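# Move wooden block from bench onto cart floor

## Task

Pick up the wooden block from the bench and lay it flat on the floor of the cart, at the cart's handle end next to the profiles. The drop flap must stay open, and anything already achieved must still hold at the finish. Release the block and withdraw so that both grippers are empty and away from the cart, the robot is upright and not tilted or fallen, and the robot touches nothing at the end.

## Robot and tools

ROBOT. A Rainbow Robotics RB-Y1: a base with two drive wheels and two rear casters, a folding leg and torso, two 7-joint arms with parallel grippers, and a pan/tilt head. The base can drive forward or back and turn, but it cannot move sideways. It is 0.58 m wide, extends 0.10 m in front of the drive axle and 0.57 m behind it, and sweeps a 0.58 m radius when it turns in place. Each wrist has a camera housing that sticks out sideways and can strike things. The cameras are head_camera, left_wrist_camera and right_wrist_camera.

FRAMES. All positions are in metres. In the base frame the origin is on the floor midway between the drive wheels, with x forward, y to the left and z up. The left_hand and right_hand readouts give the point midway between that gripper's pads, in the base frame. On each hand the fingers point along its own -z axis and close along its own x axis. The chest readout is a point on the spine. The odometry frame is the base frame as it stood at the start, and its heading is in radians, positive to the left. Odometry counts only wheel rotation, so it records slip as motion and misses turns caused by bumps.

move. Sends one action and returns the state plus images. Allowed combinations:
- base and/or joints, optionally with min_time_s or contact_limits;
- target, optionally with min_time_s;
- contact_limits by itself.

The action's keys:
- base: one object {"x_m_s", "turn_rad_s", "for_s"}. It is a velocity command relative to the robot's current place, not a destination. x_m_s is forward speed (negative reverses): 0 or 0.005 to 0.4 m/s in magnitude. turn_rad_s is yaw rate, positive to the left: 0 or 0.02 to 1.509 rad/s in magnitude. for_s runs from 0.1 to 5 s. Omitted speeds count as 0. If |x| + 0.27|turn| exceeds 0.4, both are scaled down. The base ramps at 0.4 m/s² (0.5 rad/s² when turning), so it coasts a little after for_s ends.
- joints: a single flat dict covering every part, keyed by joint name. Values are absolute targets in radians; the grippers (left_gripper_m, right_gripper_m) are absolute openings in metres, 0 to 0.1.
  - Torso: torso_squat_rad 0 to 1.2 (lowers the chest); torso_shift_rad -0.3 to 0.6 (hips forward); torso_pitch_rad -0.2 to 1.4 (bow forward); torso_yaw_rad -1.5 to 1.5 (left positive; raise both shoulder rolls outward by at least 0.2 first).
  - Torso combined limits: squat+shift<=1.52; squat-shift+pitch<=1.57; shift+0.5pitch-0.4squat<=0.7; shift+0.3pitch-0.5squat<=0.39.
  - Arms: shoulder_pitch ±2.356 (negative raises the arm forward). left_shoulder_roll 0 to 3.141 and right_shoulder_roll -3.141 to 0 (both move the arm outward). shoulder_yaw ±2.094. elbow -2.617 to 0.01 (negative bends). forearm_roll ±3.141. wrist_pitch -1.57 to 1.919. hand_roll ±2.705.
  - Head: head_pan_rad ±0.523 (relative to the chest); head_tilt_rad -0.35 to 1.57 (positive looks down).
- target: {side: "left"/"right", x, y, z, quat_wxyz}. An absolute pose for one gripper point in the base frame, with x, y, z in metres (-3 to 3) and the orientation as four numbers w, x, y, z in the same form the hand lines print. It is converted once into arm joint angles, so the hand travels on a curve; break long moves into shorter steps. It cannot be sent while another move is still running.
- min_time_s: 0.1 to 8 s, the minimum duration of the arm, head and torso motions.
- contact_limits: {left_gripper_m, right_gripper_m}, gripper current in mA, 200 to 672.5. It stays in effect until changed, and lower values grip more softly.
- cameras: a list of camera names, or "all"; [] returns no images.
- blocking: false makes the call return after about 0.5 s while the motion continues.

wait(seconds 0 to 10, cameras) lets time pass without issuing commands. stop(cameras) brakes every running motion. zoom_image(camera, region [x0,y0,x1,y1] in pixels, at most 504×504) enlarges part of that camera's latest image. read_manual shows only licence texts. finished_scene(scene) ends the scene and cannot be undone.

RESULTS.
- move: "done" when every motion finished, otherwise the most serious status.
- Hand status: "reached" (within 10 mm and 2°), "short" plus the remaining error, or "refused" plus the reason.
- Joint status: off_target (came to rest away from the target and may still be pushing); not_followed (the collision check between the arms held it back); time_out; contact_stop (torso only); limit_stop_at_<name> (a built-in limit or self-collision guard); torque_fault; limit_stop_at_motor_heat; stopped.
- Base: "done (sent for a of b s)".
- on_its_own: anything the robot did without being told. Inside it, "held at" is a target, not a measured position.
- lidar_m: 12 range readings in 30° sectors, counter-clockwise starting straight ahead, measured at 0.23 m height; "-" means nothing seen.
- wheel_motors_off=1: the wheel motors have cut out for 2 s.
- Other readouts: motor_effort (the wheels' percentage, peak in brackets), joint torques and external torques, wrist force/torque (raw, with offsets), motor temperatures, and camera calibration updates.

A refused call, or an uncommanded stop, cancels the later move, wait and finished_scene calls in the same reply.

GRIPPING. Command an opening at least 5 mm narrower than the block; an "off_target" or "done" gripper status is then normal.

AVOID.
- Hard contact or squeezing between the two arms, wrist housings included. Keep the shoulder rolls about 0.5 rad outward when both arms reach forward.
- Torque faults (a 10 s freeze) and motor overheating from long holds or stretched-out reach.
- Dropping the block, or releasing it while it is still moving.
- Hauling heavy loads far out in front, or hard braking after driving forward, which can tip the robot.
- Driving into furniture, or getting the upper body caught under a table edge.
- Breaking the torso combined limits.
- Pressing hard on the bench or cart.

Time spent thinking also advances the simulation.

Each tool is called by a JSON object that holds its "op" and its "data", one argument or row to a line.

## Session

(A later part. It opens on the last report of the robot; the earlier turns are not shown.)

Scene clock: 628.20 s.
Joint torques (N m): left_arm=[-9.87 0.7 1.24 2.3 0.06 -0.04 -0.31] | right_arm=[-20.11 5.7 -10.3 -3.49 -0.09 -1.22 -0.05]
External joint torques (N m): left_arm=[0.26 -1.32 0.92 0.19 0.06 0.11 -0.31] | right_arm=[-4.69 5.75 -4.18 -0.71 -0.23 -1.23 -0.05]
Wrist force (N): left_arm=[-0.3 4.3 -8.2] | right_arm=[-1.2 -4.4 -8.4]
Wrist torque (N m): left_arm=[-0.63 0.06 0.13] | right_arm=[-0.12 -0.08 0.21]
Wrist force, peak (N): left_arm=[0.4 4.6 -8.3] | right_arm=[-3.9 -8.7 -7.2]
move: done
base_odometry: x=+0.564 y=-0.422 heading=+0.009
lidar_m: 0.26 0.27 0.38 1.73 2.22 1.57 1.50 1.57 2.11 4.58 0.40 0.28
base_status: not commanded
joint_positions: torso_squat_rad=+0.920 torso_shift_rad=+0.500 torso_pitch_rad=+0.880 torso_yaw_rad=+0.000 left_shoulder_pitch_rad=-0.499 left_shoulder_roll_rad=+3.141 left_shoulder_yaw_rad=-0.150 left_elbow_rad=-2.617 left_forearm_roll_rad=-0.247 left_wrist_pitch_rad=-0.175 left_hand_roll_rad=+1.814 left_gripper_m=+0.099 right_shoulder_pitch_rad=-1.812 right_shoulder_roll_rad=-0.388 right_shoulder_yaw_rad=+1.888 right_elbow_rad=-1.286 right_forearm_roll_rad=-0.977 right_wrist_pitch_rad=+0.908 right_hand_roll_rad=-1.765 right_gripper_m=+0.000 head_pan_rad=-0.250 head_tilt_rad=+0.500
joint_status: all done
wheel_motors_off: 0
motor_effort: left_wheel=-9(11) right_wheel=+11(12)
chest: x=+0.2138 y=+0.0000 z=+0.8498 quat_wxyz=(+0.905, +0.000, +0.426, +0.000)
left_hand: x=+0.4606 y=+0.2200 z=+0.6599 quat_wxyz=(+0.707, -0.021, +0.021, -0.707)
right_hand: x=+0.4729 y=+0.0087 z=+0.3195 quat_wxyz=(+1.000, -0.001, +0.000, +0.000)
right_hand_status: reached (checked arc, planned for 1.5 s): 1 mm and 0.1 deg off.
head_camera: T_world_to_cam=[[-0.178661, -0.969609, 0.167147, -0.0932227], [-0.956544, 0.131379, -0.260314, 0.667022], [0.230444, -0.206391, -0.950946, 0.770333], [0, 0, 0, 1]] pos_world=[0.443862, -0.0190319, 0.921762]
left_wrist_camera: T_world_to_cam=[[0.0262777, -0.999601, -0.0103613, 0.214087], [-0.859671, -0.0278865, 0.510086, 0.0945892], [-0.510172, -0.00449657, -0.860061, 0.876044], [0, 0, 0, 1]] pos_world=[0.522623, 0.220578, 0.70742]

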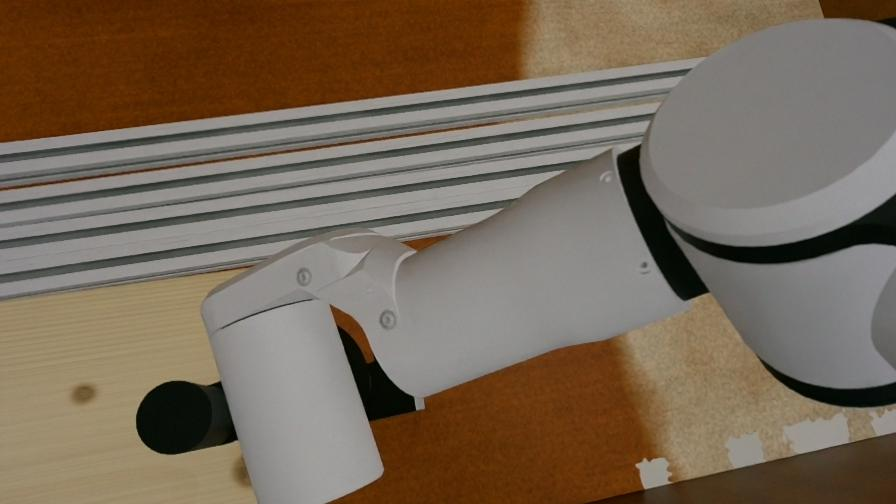

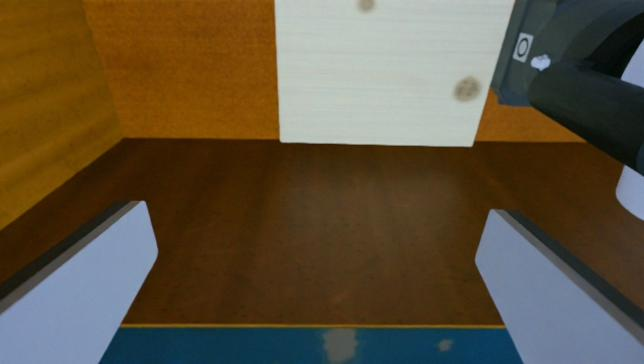

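{"op": "move", "data": {
  "target": {"side":"right","x":0.472,"y":0.075,"z":0.32,"quat_wxyz":[1,0,0,0]},
  "min_time_s": 1.5,
  "cameras": ["head_camera","left_wrist_camera"]
}}

{"op": "move", "data": {
  "target": {"side":"right","x":0.472,"y":0.04,"z":0.32,"quat_wxyz":[1,0,0,0]},
  "cameras": []
}}

{"op": "move", "data": {
  "target": {"side":"right","x":0.472,"y":-0.12,"z":0.42,"quat_wxyz":[1,0,0,0]},
  "cameras": ["head_camera"]
}}

Scene clock: 632.23 s.
Joint torques (N m): left_arm=[-9.69 1 1.05 2.31 -0.06 -0.02 -0.29] | right_arm=[-14.99 10.03 -8.59 -4.41 -0.34 -1.22 0.55]
External joint torques (N m): left_arm=[0.44 -1.02 0.72 0.2 -0.06 0.14 -0.29] | right_arm=[0.71 7.5 -3.01 -2.11 -0.5 -1.22 0.55]
Wrist force (N): left_arm=[-0.2 4.9 -7.7] | right_arm=[2.2 -6.0 -4.2]
Wrist torque (N m): left_arm=[-0.69 0.08 0.12] | right_arm=[0.10 0.12 -0.45]
Wrist force, peak (N): left_arm=[-0.9 4.4 -8.8] | right_arm=[-0.4 -6.6 -9.7]
move: done
base_odometry: x=+0.564 y=-0.422 heading=+0.009
lidar_m: 0.26 0.27 0.39 1.76 2.21 1.57 1.50 1.57 2.12 4.57 0.39 0.28
base_status: not commanded
joint_positions: torso_squat_rad=+0.920 torso_shift_rad=+0.500 torso_pitch_rad=+0.880 torso_yaw_rad=+0.000 left_shoulder_pitch_rad=-0.499 left_shoulder_roll_rad=+3.141 left_shoulder_yaw_rad=-0.150 left_elbow_rad=-2.617 left_forearm_roll_rad=-0.247 left_wrist_pitch_rad=-0.175 left_hand_roll_rad=+1.814 left_gripper_m=+0.099 right_shoulder_pitch_rad=-1.802 right_shoulder_roll_rad=-0.157 right_shoulder_yaw_rad=+1.829 right_elbow_rad=-0.988 right_forearm_roll_rad=-1.077 right_wrist_pitch_rad=+0.935 right_hand_roll_rad=-1.640 right_gripper_m=+0.000 head_pan_rad=-0.250 head_tilt_rad=+0.500
joint_status: all done
wheel_motors_off: 0
motor_effort: left_wheel=-10(11) right_wheel=+11(12)
chest: x=+0.2138 y=+0.0000 z=+0.8498 quat_wxyz=(+0.905, +0.000, +0.426, +0.000)
left_hand: x=+0.4606 y=+0.2200 z=+0.6600 quat_wxyz=(+0.707, -0.021, +0.021, -0.707)
right_hand: x=+0.4729 y=+0.0738 z=+0.3199 quat_wxyz=(+1.000, +0.000, -0.001, -0.001)
right_hand_status: reached (checked arc, planned for 1.5 s): 1 mm and 0.2 deg off.
head_camera: T_world_to_cam=[[-0.178661, -0.969609, 0.167147, -0.0932227], [-0.956544, 0.131379, -0.260314, 0.667022], [0.230444, -0.206391, -0.950946, 0.770333], [0, 0, 0, 1]] pos_world=[0.443862, -0.0190319, 0.921762]
left_wrist_camera: T_world_to_cam=[[0.0262783, -0.999601, -0.0103575, 0.214087], [-0.859741, -0.0278857, 0.509968, 0.0945724], [-0.510054, -0.00449637, -0.860131, 0.876066], [0, 0, 0, 1]] pos_world=[0.522523, 0.220578, 0.70752]

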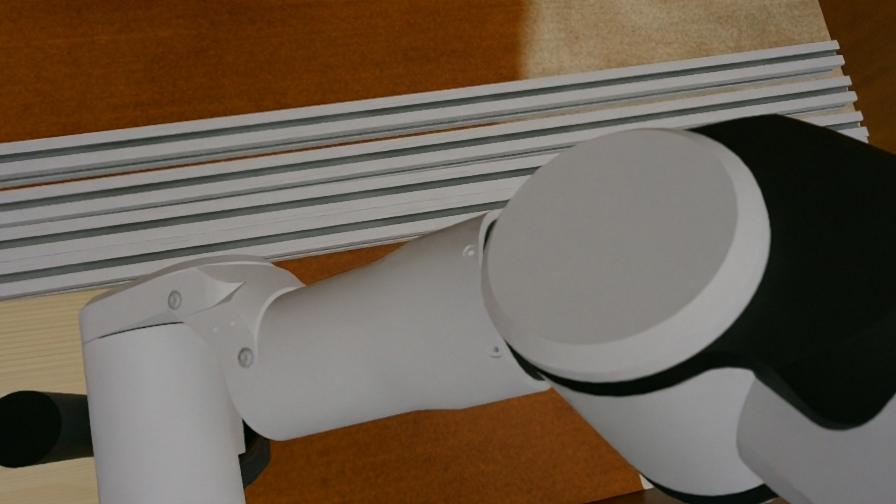

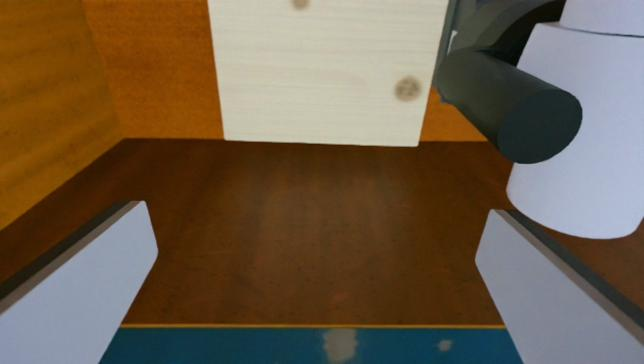

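Scene clock: 633.07 s.
Joint torques (N m): left_arm=[-9.68 0.97 0.93 2.32 -0.05 -0.17 -0.16] | right_arm=[-17.08 2.2 -5.42 -3.24 0.12 -0.1 -0.02]
External joint torques (N m): left_arm=[0.45 -1.05 0.61 0.21 -0.05 -0.02 -0.16] | right_arm=[-1.47 1.07 0.59 -0.64 -0.02 -0.1 -0.02]
Wrist force (N): left_arm=[-0.2 4.2 -7.9] | right_arm=[-0.3 1.8 -5.5]
Wrist torque (N m): left_arm=[-0.61 0.10 0.07] | right_arm=[-0.17 0.05 -0.08]
Wrist force, peak (N): left_arm=[-0.1 4.3 -8.6] | right_arm=[2.1 -5.7 -5.7]
move: done
base_odometry: x=+0.564 y=-0.422 heading=+0.009
lidar_m: 0.26 0.27 0.38 1.75 2.19 1.57 1.50 1.56 2.10 4.57 0.39 0.29
base_status: not commanded
joint_positions: torso_squat_rad=+0.920 torso_shift_rad=+0.500 torso_pitch_rad=+0.880 torso_yaw_rad=+0.000 left_shoulder_pitch_rad=-0.499 left_shoulder_roll_rad=+3.141 left_shoulder_yaw_rad=-0.150 left_elbow_rad=-2.617 left_forearm_roll_rad=-0.247 left_wrist_pitch_rad=-0.175 left_hand_roll_rad=+1.814 left_gripper_m=+0.099 right_shoulder_pitch_rad=-1.809 right_shoulder_roll_rad=-0.284 right_shoulder_yaw_rad=+1.858 right_elbow_rad=-1.163 right_forearm_roll_rad=-1.026 right_wrist_pitch_rad=+0.926 right_hand_roll_rad=-1.712 right_gripper_m=+0.000 head_pan_rad=-0.250 head_tilt_rad=+0.500
joint_status: all done
wheel_motors_off: 0
motor_effort: left_wheel=-9(10) right_wheel=+9(12)
chest: x=+0.2138 y=+0.0001 z=+0.8498 quat_wxyz=(+0.905, +0.000, +0.426, +0.000)
left_hand: x=+0.4606 y=+0.2201 z=+0.6600 quat_wxyz=(+0.707, -0.021, +0.021, -0.707)
right_hand: x=+0.4718 y=+0.0401 z=+0.3200 quat_wxyz=(+1.000, -0.001, +0.001, +0.000)
right_hand_status: reached (checked arc, planned for 0.5 s): 0 mm and 0.2 deg off.

Scene clock: 634.63 s.
Joint torques (N m): left_arm=[-9.84 0.57 1.28 2.36 -0.11 -0.16 -0.3] | right_arm=[-15.33 -4.14 -5.49 -4.32 0.11 -0.04 0.01]
External joint torques (N m): left_arm=[0.28 -1.45 0.96 0.26 -0.11 0 -0.3] | right_arm=[-1.37 0.66 0.79 -0.49 -0.04 -0.04 0.01]
Wrist force (N): left_arm=[-0.7 3.5 -7.8] | right_arm=[-0.4 1.8 -5.8]
Wrist torque (N m): left_arm=[-0.58 -0.01 0.14] | right_arm=[-0.17 0.02 -0.07]
Wrist force, peak (N): left_arm=[-0.3 5.0 -8.2] | right_arm=[-1.5 2.2 -6.4]
move: done
base_odometry: x=+0.564 y=-0.422 heading=+0.009
lidar_m: 0.26 0.28 0.38 1.75 2.20 1.57 1.50 1.58 2.09 4.57 0.39 0.27
base_status: not commanded
joint_positions: torso_squat_rad=+0.920 torso_shift_rad=+0.500 torso_pitch_rad=+0.880 torso_yaw_rad=+0.000 left_shoulder_pitch_rad=-0.499 left_shoulder_roll_rad=+3.141 left_shoulder_yaw_rad=-0.150 left_elbow_rad=-2.617 left_forearm_roll_rad=-0.247 left_wrist_pitch_rad=-0.175 left_hand_roll_rad=+1.814 left_gripper_m=+0.099 right_shoulder_pitch_rad=-1.984 right_shoulder_roll_rad=-0.967 right_shoulder_yaw_rad=+1.957 right_elbow_rad=-2.031 right_forearm_roll_rad=-0.848 right_wrist_pitch_rad=+0.990 right_hand_roll_rad=-1.911 right_gripper_m=+0.000 head_pan_rad=-0.250 head_tilt_rad=+0.500
joint_status: all done
wheel_motors_off: 0
motor_effort: left_wheel=-8(9) right_wheel=+7(9)
chest: x=+0.2138 y=+0.0000 z=+0.8498 quat_wxyz=(+0.905, +0.000, +0.426, +0.000)
left_hand: x=+0.4606 y=+0.2200 z=+0.6600 quat_wxyz=(+0.707, -0.021, +0.021, -0.707)
right_hand: x=+0.4720 y=-0.1199 z=+0.4200 quat_wxyz=(+1.000, +0.000, +0.000, +0.000)
right_hand_status: reached (checked arc, planned for 1.2 s): 0 mm and 0.1 deg off.
head_camera: T_world_to_cam=[[-0.178544, -0.969646, 0.167061, -0.0930995], [-0.956541, 0.13127, -0.260379, 0.667064], [0.230545, -0.20629, -0.950944, 0.770308], [0, 0, 0, 1]] pos_world=[0.443862, -0.0189326, 0.921762]

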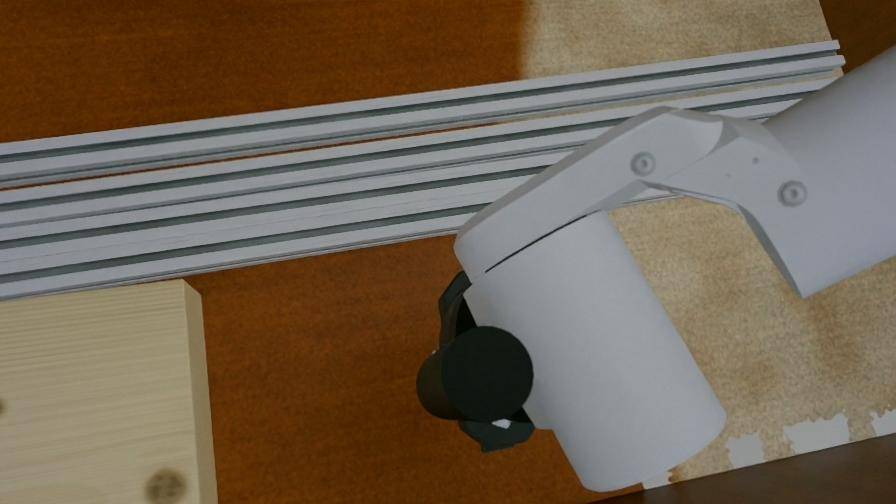

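{"op": "move", "data": {
  "target": {"side":"right","x":0.46,"y":-0.2,"z":0.62,"quat_wxyz":[1,0,0,0]},
  "cameras": []
}}

{"op": "move", "data": {
  "joints": {"torso_squat_rad":0.5,"torso_shift_rad":0.3,"torso_pitch_rad":0.6},
  "min_time_s": 2.5,
  "cameras": ["head_camera"]
}}

{"op": "move", "data": {
  "joints": {"torso_squat_rad":0.1,"torso_shift_rad":0.1,"torso_pitch_rad":0.4,"head_pan_rad":0.3},
  "min_time_s": 2.5
}}

Scene clock: 637.67 s.
Joint torques (N m): left_arm=[-9.41 1.01 1.26 2.22 -0.07 -0.21 -0.35] | right_arm=[-10.33 -2.61 -7.4 -1.14 0.47 -0.14 -0.31]
External joint torques (N m): left_arm=[0.72 -1.01 0.94 0.11 -0.07 -0.06 -0.35] | right_arm=[-1.05 0.69 -0.88 0.1 0.33 -0.15 -0.3]
Wrist force (N): left_arm=[-0.6 4.4 -8.1] | right_arm=[-0.2 2.1 -5.6]
Wrist torque (N m): left_arm=[-0.68 0.00 0.06] | right_arm=[-0.21 0.06 -0.08]
Wrist force, peak (N): left_arm=[-0.5 4.5 -8.7] | right_arm=[-1.8 1.4 -6.5]
move: done
base_odometry: x=+0.564 y=-0.422 heading=+0.009
lidar_m: 0.25 0.28 0.38 1.74 2.20 1.57 1.49 1.56 2.10 4.57 0.40 0.28
base_status: not commanded
joint_positions: torso_squat_rad=+0.920 torso_shift_rad=+0.500 torso_pitch_rad=+0.880 torso_yaw_rad=+0.000 left_shoulder_pitch_rad=-0.499 left_shoulder_roll_rad=+3.141 left_shoulder_yaw_rad=-0.150 left_elbow_rad=-2.617 left_forearm_roll_rad=-0.247 left_wrist_pitch_rad=-0.175 left_hand_roll_rad=+1.814 left_gripper_m=+0.099 right_shoulder_pitch_rad=-2.356 right_shoulder_roll_rad=-1.657 right_shoulder_yaw_rad=+1.744 right_elbow_rad=-2.617 right_forearm_roll_rad=-1.382 right_wrist_pitch_rad=+1.243 right_hand_roll_rad=-1.580 right_gripper_m=+0.000 head_pan_rad=-0.250 head_tilt_rad=+0.500
joint_status: all done
wheel_motors_off: 0
motor_effort: left_wheel=-8(9) right_wheel=+9(10)
chest: x=+0.2138 y=+0.0000 z=+0.8498 quat_wxyz=(+0.905, +0.000, +0.426, +0.000)
left_hand: x=+0.4606 y=+0.2200 z=+0.6600 quat_wxyz=(+0.707, -0.020, +0.021, -0.707)
right_hand: x=+0.4604 y=-0.2000 z=+0.6198 quat_wxyz=(+1.000, -0.001, +0.013, +0.000)
right_hand_status: reached (checked arc, as near as the solve gets, planned for 1.0 s): 0 mm and 1.5 deg off.

Scene clock: 640.47 s.
Joint torques (N m): left_arm=[-7.43 0.72 1.38 5.12 -0.06 0.26 -0.3] | right_arm=[-10.74 -0.45 -7.75 1.35 0.52 -0.1 -0.2]
External joint torques (N m): left_arm=[0.89 -1.01 1.06 0.18 -0.01 -0.13 -0.31] | right_arm=[-0.87 0.99 -0.68 0.13 -0.12 -0.11 -0.21]
Wrist force (N): left_arm=[-0.2 3.1 -7.2] | right_arm=[-2.1 2.2 -5.5]
Wrist torque (N m): left_arm=[-0.57 0.07 0.14] | right_arm=[-0.25 -0.05 -0.08]
Wrist force, peak (N): left_arm=[-0.3 3.7 -8.9] | right_arm=[-2.0 1.7 -6.3]
move: done
base_odometry: x=+0.564 y=-0.422 heading=+0.009
lidar_m: 0.26 0.27 0.37 1.75 2.20 1.58 1.50 1.57 2.11 4.58 0.39 0.28
base_status: not commanded
joint_positions: torso_squat_rad=+0.500 torso_shift_rad=+0.300 torso_pitch_rad=+0.600 torso_yaw_rad=+0.000 left_shoulder_pitch_rad=-0.499 left_shoulder_roll_rad=+3.141 left_shoulder_yaw_rad=-0.150 left_elbow_rad=-2.617 left_forearm_roll_rad=-0.247 left_wrist_pitch_rad=-0.175 left_hand_roll_rad=+1.814 left_gripper_m=+0.099 right_shoulder_pitch_rad=-2.356 right_shoulder_roll_rad=-1.657 right_shoulder_yaw_rad=+1.744 right_elbow_rad=-2.617 right_forearm_roll_rad=-1.382 right_wrist_pitch_rad=+1.243 right_hand_roll_rad=-1.580 right_gripper_m=+0.000 head_pan_rad=-0.250 head_tilt_rad=+0.500
joint_status: all done
wheel_motors_off: 0
motor_effort: left_wheel=-6(9) right_wheel=+9(11)
chest: x=+0.1282 y=+0.0001 z=+1.1228 quat_wxyz=(+0.955, +0.000, +0.295, +0.000)
left_hand: x=+0.4179 y=+0.2201 z=+1.0086 quat_wxyz=(+0.703, +0.078, -0.078, -0.703)
right_hand: x=+0.4289 y=-0.2000 z=+0.9699 quat_wxyz=(+0.992, -0.001, -0.126, +0.000)
head_camera: T_world_to_cam=[[-0.217783, -0.969642, 0.111202, -0.0862354], [-0.847321, 0.131293, -0.514597, 0.927652], [0.484375, -0.206294, -0.850191, 0.903947], [0, 0, 0, 1]] pos_world=[0.329389, -0.0189325, 1.25548]

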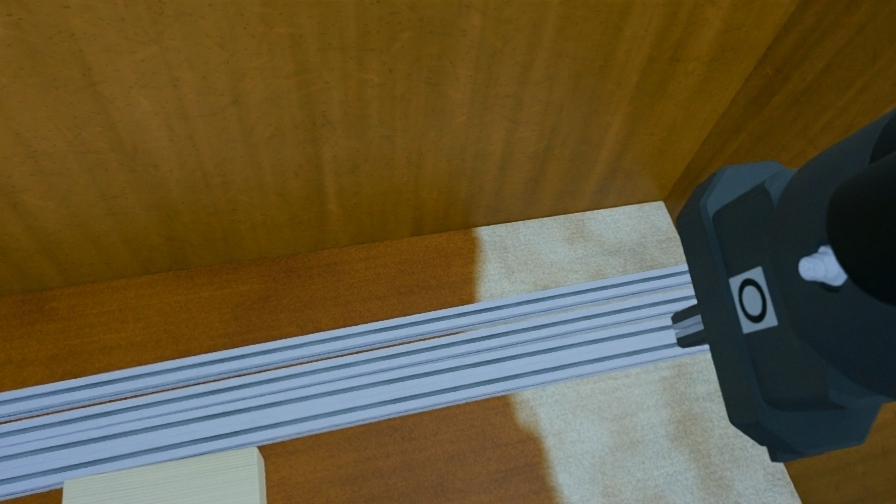

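Scene clock: 643.27 s.
Joint torques (N m): left_arm=[-5.94 0.53 1.39 6.82 -0.12 0.69 -0.21] | right_arm=[-10.9 0.46 -7.68 3.2 0.93 -0.12 -0.25]
External joint torques (N m): left_arm=[0.67 -0.9 1.09 0.07 -0.04 -0.07 -0.22] | right_arm=[-1.07 0.51 -0.55 0.26 -0.04 -0.14 -0.27]
Wrist force (N): left_arm=[-0.2 1.4 -6.7] | right_arm=[-3.1 2.1 -5.2]
Wrist torque (N m): left_arm=[-0.46 0.05 0.08] | right_arm=[-0.24 -0.08 -0.11]
Wrist force, peak (N): left_arm=[-0.9 2.9 -8.2] | right_arm=[-3.0 2.0 -5.9]
move: done
base_odometry: x=+0.564 y=-0.422 heading=+0.009
lidar_m: 0.26 0.28 0.39 1.75 2.21 1.58 1.50 1.57 2.11 4.56 0.40 0.27
base_status: not commanded
joint_positions: torso_squat_rad=+0.100 torso_shift_rad=+0.100 torso_pitch_rad=+0.400 torso_yaw_rad=+0.000 left_shoulder_pitch_rad=-0.499 left_shoulder_roll_rad=+3.141 left_shoulder_yaw_rad=-0.150 left_elbow_rad=-2.617 left_forearm_roll_rad=-0.247 left_wrist_pitch_rad=-0.175 left_hand_roll_rad=+1.814 left_gripper_m=+0.099 right_shoulder_pitch_rad=-2.356 right_shoulder_roll_rad=-1.657 right_shoulder_yaw_rad=+1.744 right_elbow_rad=-2.617 right_forearm_roll_rad=-1.382 right_wrist_pitch_rad=+1.243 right_hand_roll_rad=-1.580 right_gripper_m=+0.000 head_pan_rad=+0.300 head_tilt_rad=+0.500
joint_status: all done
wheel_motors_off: 0
motor_effort: left_wheel=-7(11) right_wheel=+6(9)
chest: x=-0.0380 y=+0.0001 z=+1.2585 quat_wxyz=(+0.980, +0.000, +0.199, +0.000)
left_hand: x=+0.2686 y=+0.2201 z=+1.2042 quat_wxyz=(+0.691, +0.148, -0.148, -0.691)
right_hand: x=+0.2870 y=-0.1999 z=+1.1685 quat_wxyz=(+0.974, -0.001, -0.225, +0.000)
pictures: head_camera, left_wrist_camera, right_wrist_camera
head_camera: T_world_to_cam=[[0.264218, -0.953429, -0.145471, 0.191923], [-0.735878, -0.101792, -0.669419, 1.056], [0.623436, 0.283922, -0.728503, 0.952452], [0, 0, 0, 1]] pos_world=[0.132583, 0.0200548, 1.42869]
left_wrist_camera: T_world_to_cam=[[0.0281989, -0.999598, 0.00304539, 0.208204], [-0.998084, -0.0279881, 0.0551779, 0.236782], [-0.0550704, -0.00459551, -0.998472, 1.29067], [0, 0, 0, 1]] pos_world=[0.301535, 0.220678, 1.275]
right_wrist_camera: T_world_to_cam=[[-0.886836, -0.0290404, -0.46117, 0.786383], [-0.255178, 0.86282, 0.436377, -0.237063], [0.385235, 0.504676, -0.772591, 0.96524], [0, 0, 0, 1]] pos_world=[0.265056, -0.259753, 1.21184]

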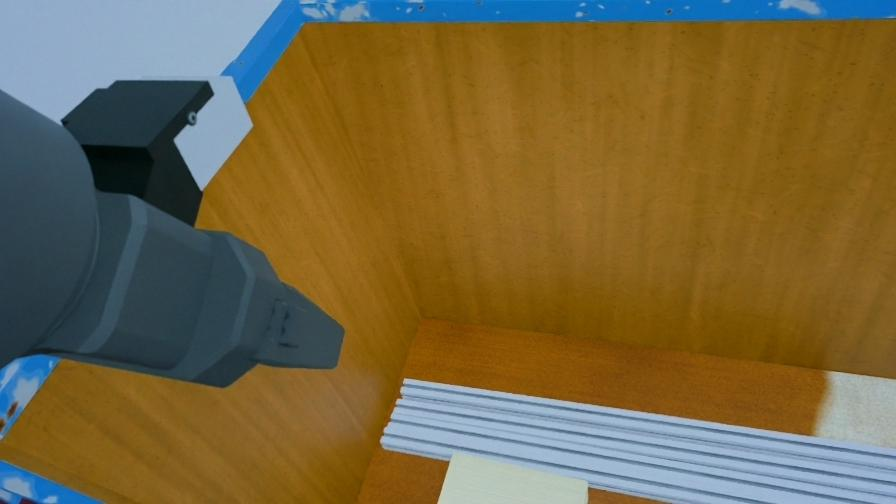

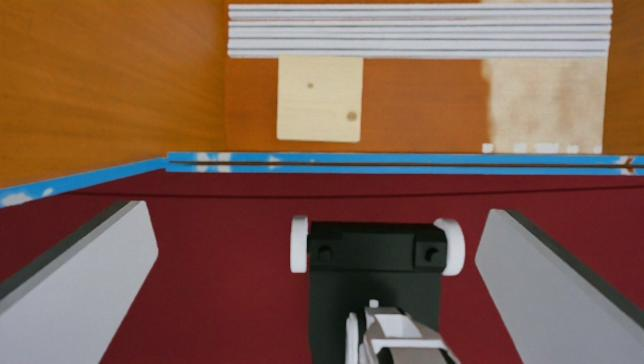

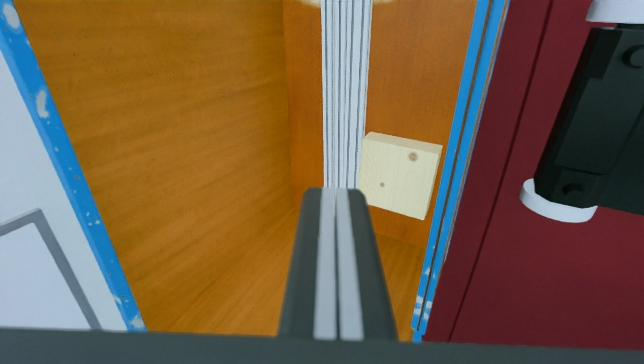

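{"op": "zoom_image", "data": {
  "camera": "left_wrist_camera",
  "region": [210, 0, 420, 180]
}}

{"op": "move", "data": {
  "base": {"x_m_s": -0.25, "for_s": 2.4},
  "cameras": ["head_camera"]
}}

Scaled by 2.400 (camera's finer frame: 1265x715).

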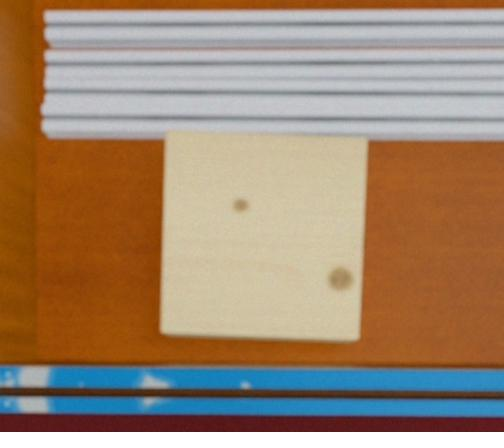

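Scene clock: 647.90 s.
Joint torques (N m): left_arm=[-6.02 0.39 1.3 6.86 -0.1 0.65 -0.18] | right_arm=[-10.87 0.85 -7.57 3.4 0.96 -0.07 -0.33]
External joint torques (N m): left_arm=[0.59 -1.04 1 0.11 -0.03 -0.1 -0.18] | right_arm=[-1.04 0.9 -0.44 0.46 0 -0.08 -0.35]
Wrist force (N): left_arm=[-0.3 1.1 -6.8] | right_arm=[-3.2 2.0 -4.7]
Wrist torque (N m): left_arm=[-0.46 0.07 0.09] | right_arm=[-0.26 -0.09 -0.07]
Wrist force, peak (N): left_arm=[-0.8 1.1 -8.3] | right_arm=[-3.4 1.8 -5.5]
move: done
base_odometry: x=-0.036 y=-0.427 heading=+0.007
lidar_m: 0.86 0.90 1.98 3.96 1.32 0.95 0.90 0.95 1.28 3.22 2.41 0.91
base_status: done (sent for 2.4 of 2.4 s)
joint_positions: torso_squat_rad=+0.100 torso_shift_rad=+0.100 torso_pitch_rad=+0.400 torso_yaw_rad=+0.000 left_shoulder_pitch_rad=-0.499 left_shoulder_roll_rad=+3.141 left_shoulder_yaw_rad=-0.150 left_elbow_rad=-2.617 left_forearm_roll_rad=-0.247 left_wrist_pitch_rad=-0.175 left_hand_roll_rad=+1.814 left_gripper_m=+0.099 right_shoulder_pitch_rad=-2.356 right_shoulder_roll_rad=-1.657 right_shoulder_yaw_rad=+1.744 right_elbow_rad=-2.617 right_forearm_roll_rad=-1.382 right_wrist_pitch_rad=+1.243 right_hand_roll_rad=-1.580 right_gripper_m=+0.000 head_pan_rad=+0.300 head_tilt_rad=+0.500
joint_status: not commanded
wheel_motors_off: 0
motor_effort: left_wheel=-22(36) right_wheel=+21(41)
chest: x=-0.0380 y=+0.0001 z=+1.2585 quat_wxyz=(+0.980, +0.000, +0.199, +0.000)
left_hand: x=+0.2686 y=+0.2201 z=+1.2042 quat_wxyz=(+0.691, +0.148, -0.148, -0.691)
right_hand: x=+0.2870 y=-0.1999 z=+1.1684 quat_wxyz=(+0.974, -0.001, -0.225, +0.000)
head_camera: T_world_to_cam=[[0.264294, -0.953394, -0.145561, 0.19204], [-0.735918, -0.101809, -0.669373, 1.05594], [0.623357, 0.284032, -0.728528, 0.952496], [0, 0, 0, 1]] pos_world=[0.132583, 0.0200545, 1.42869]

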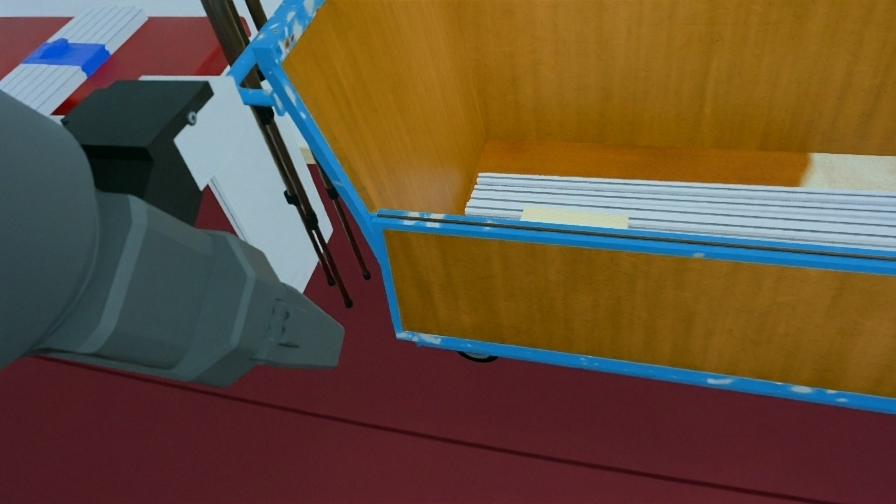

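{"op": "finished_scene", "data": {
  "scene": 2
}}

The scene is finished: the task was done.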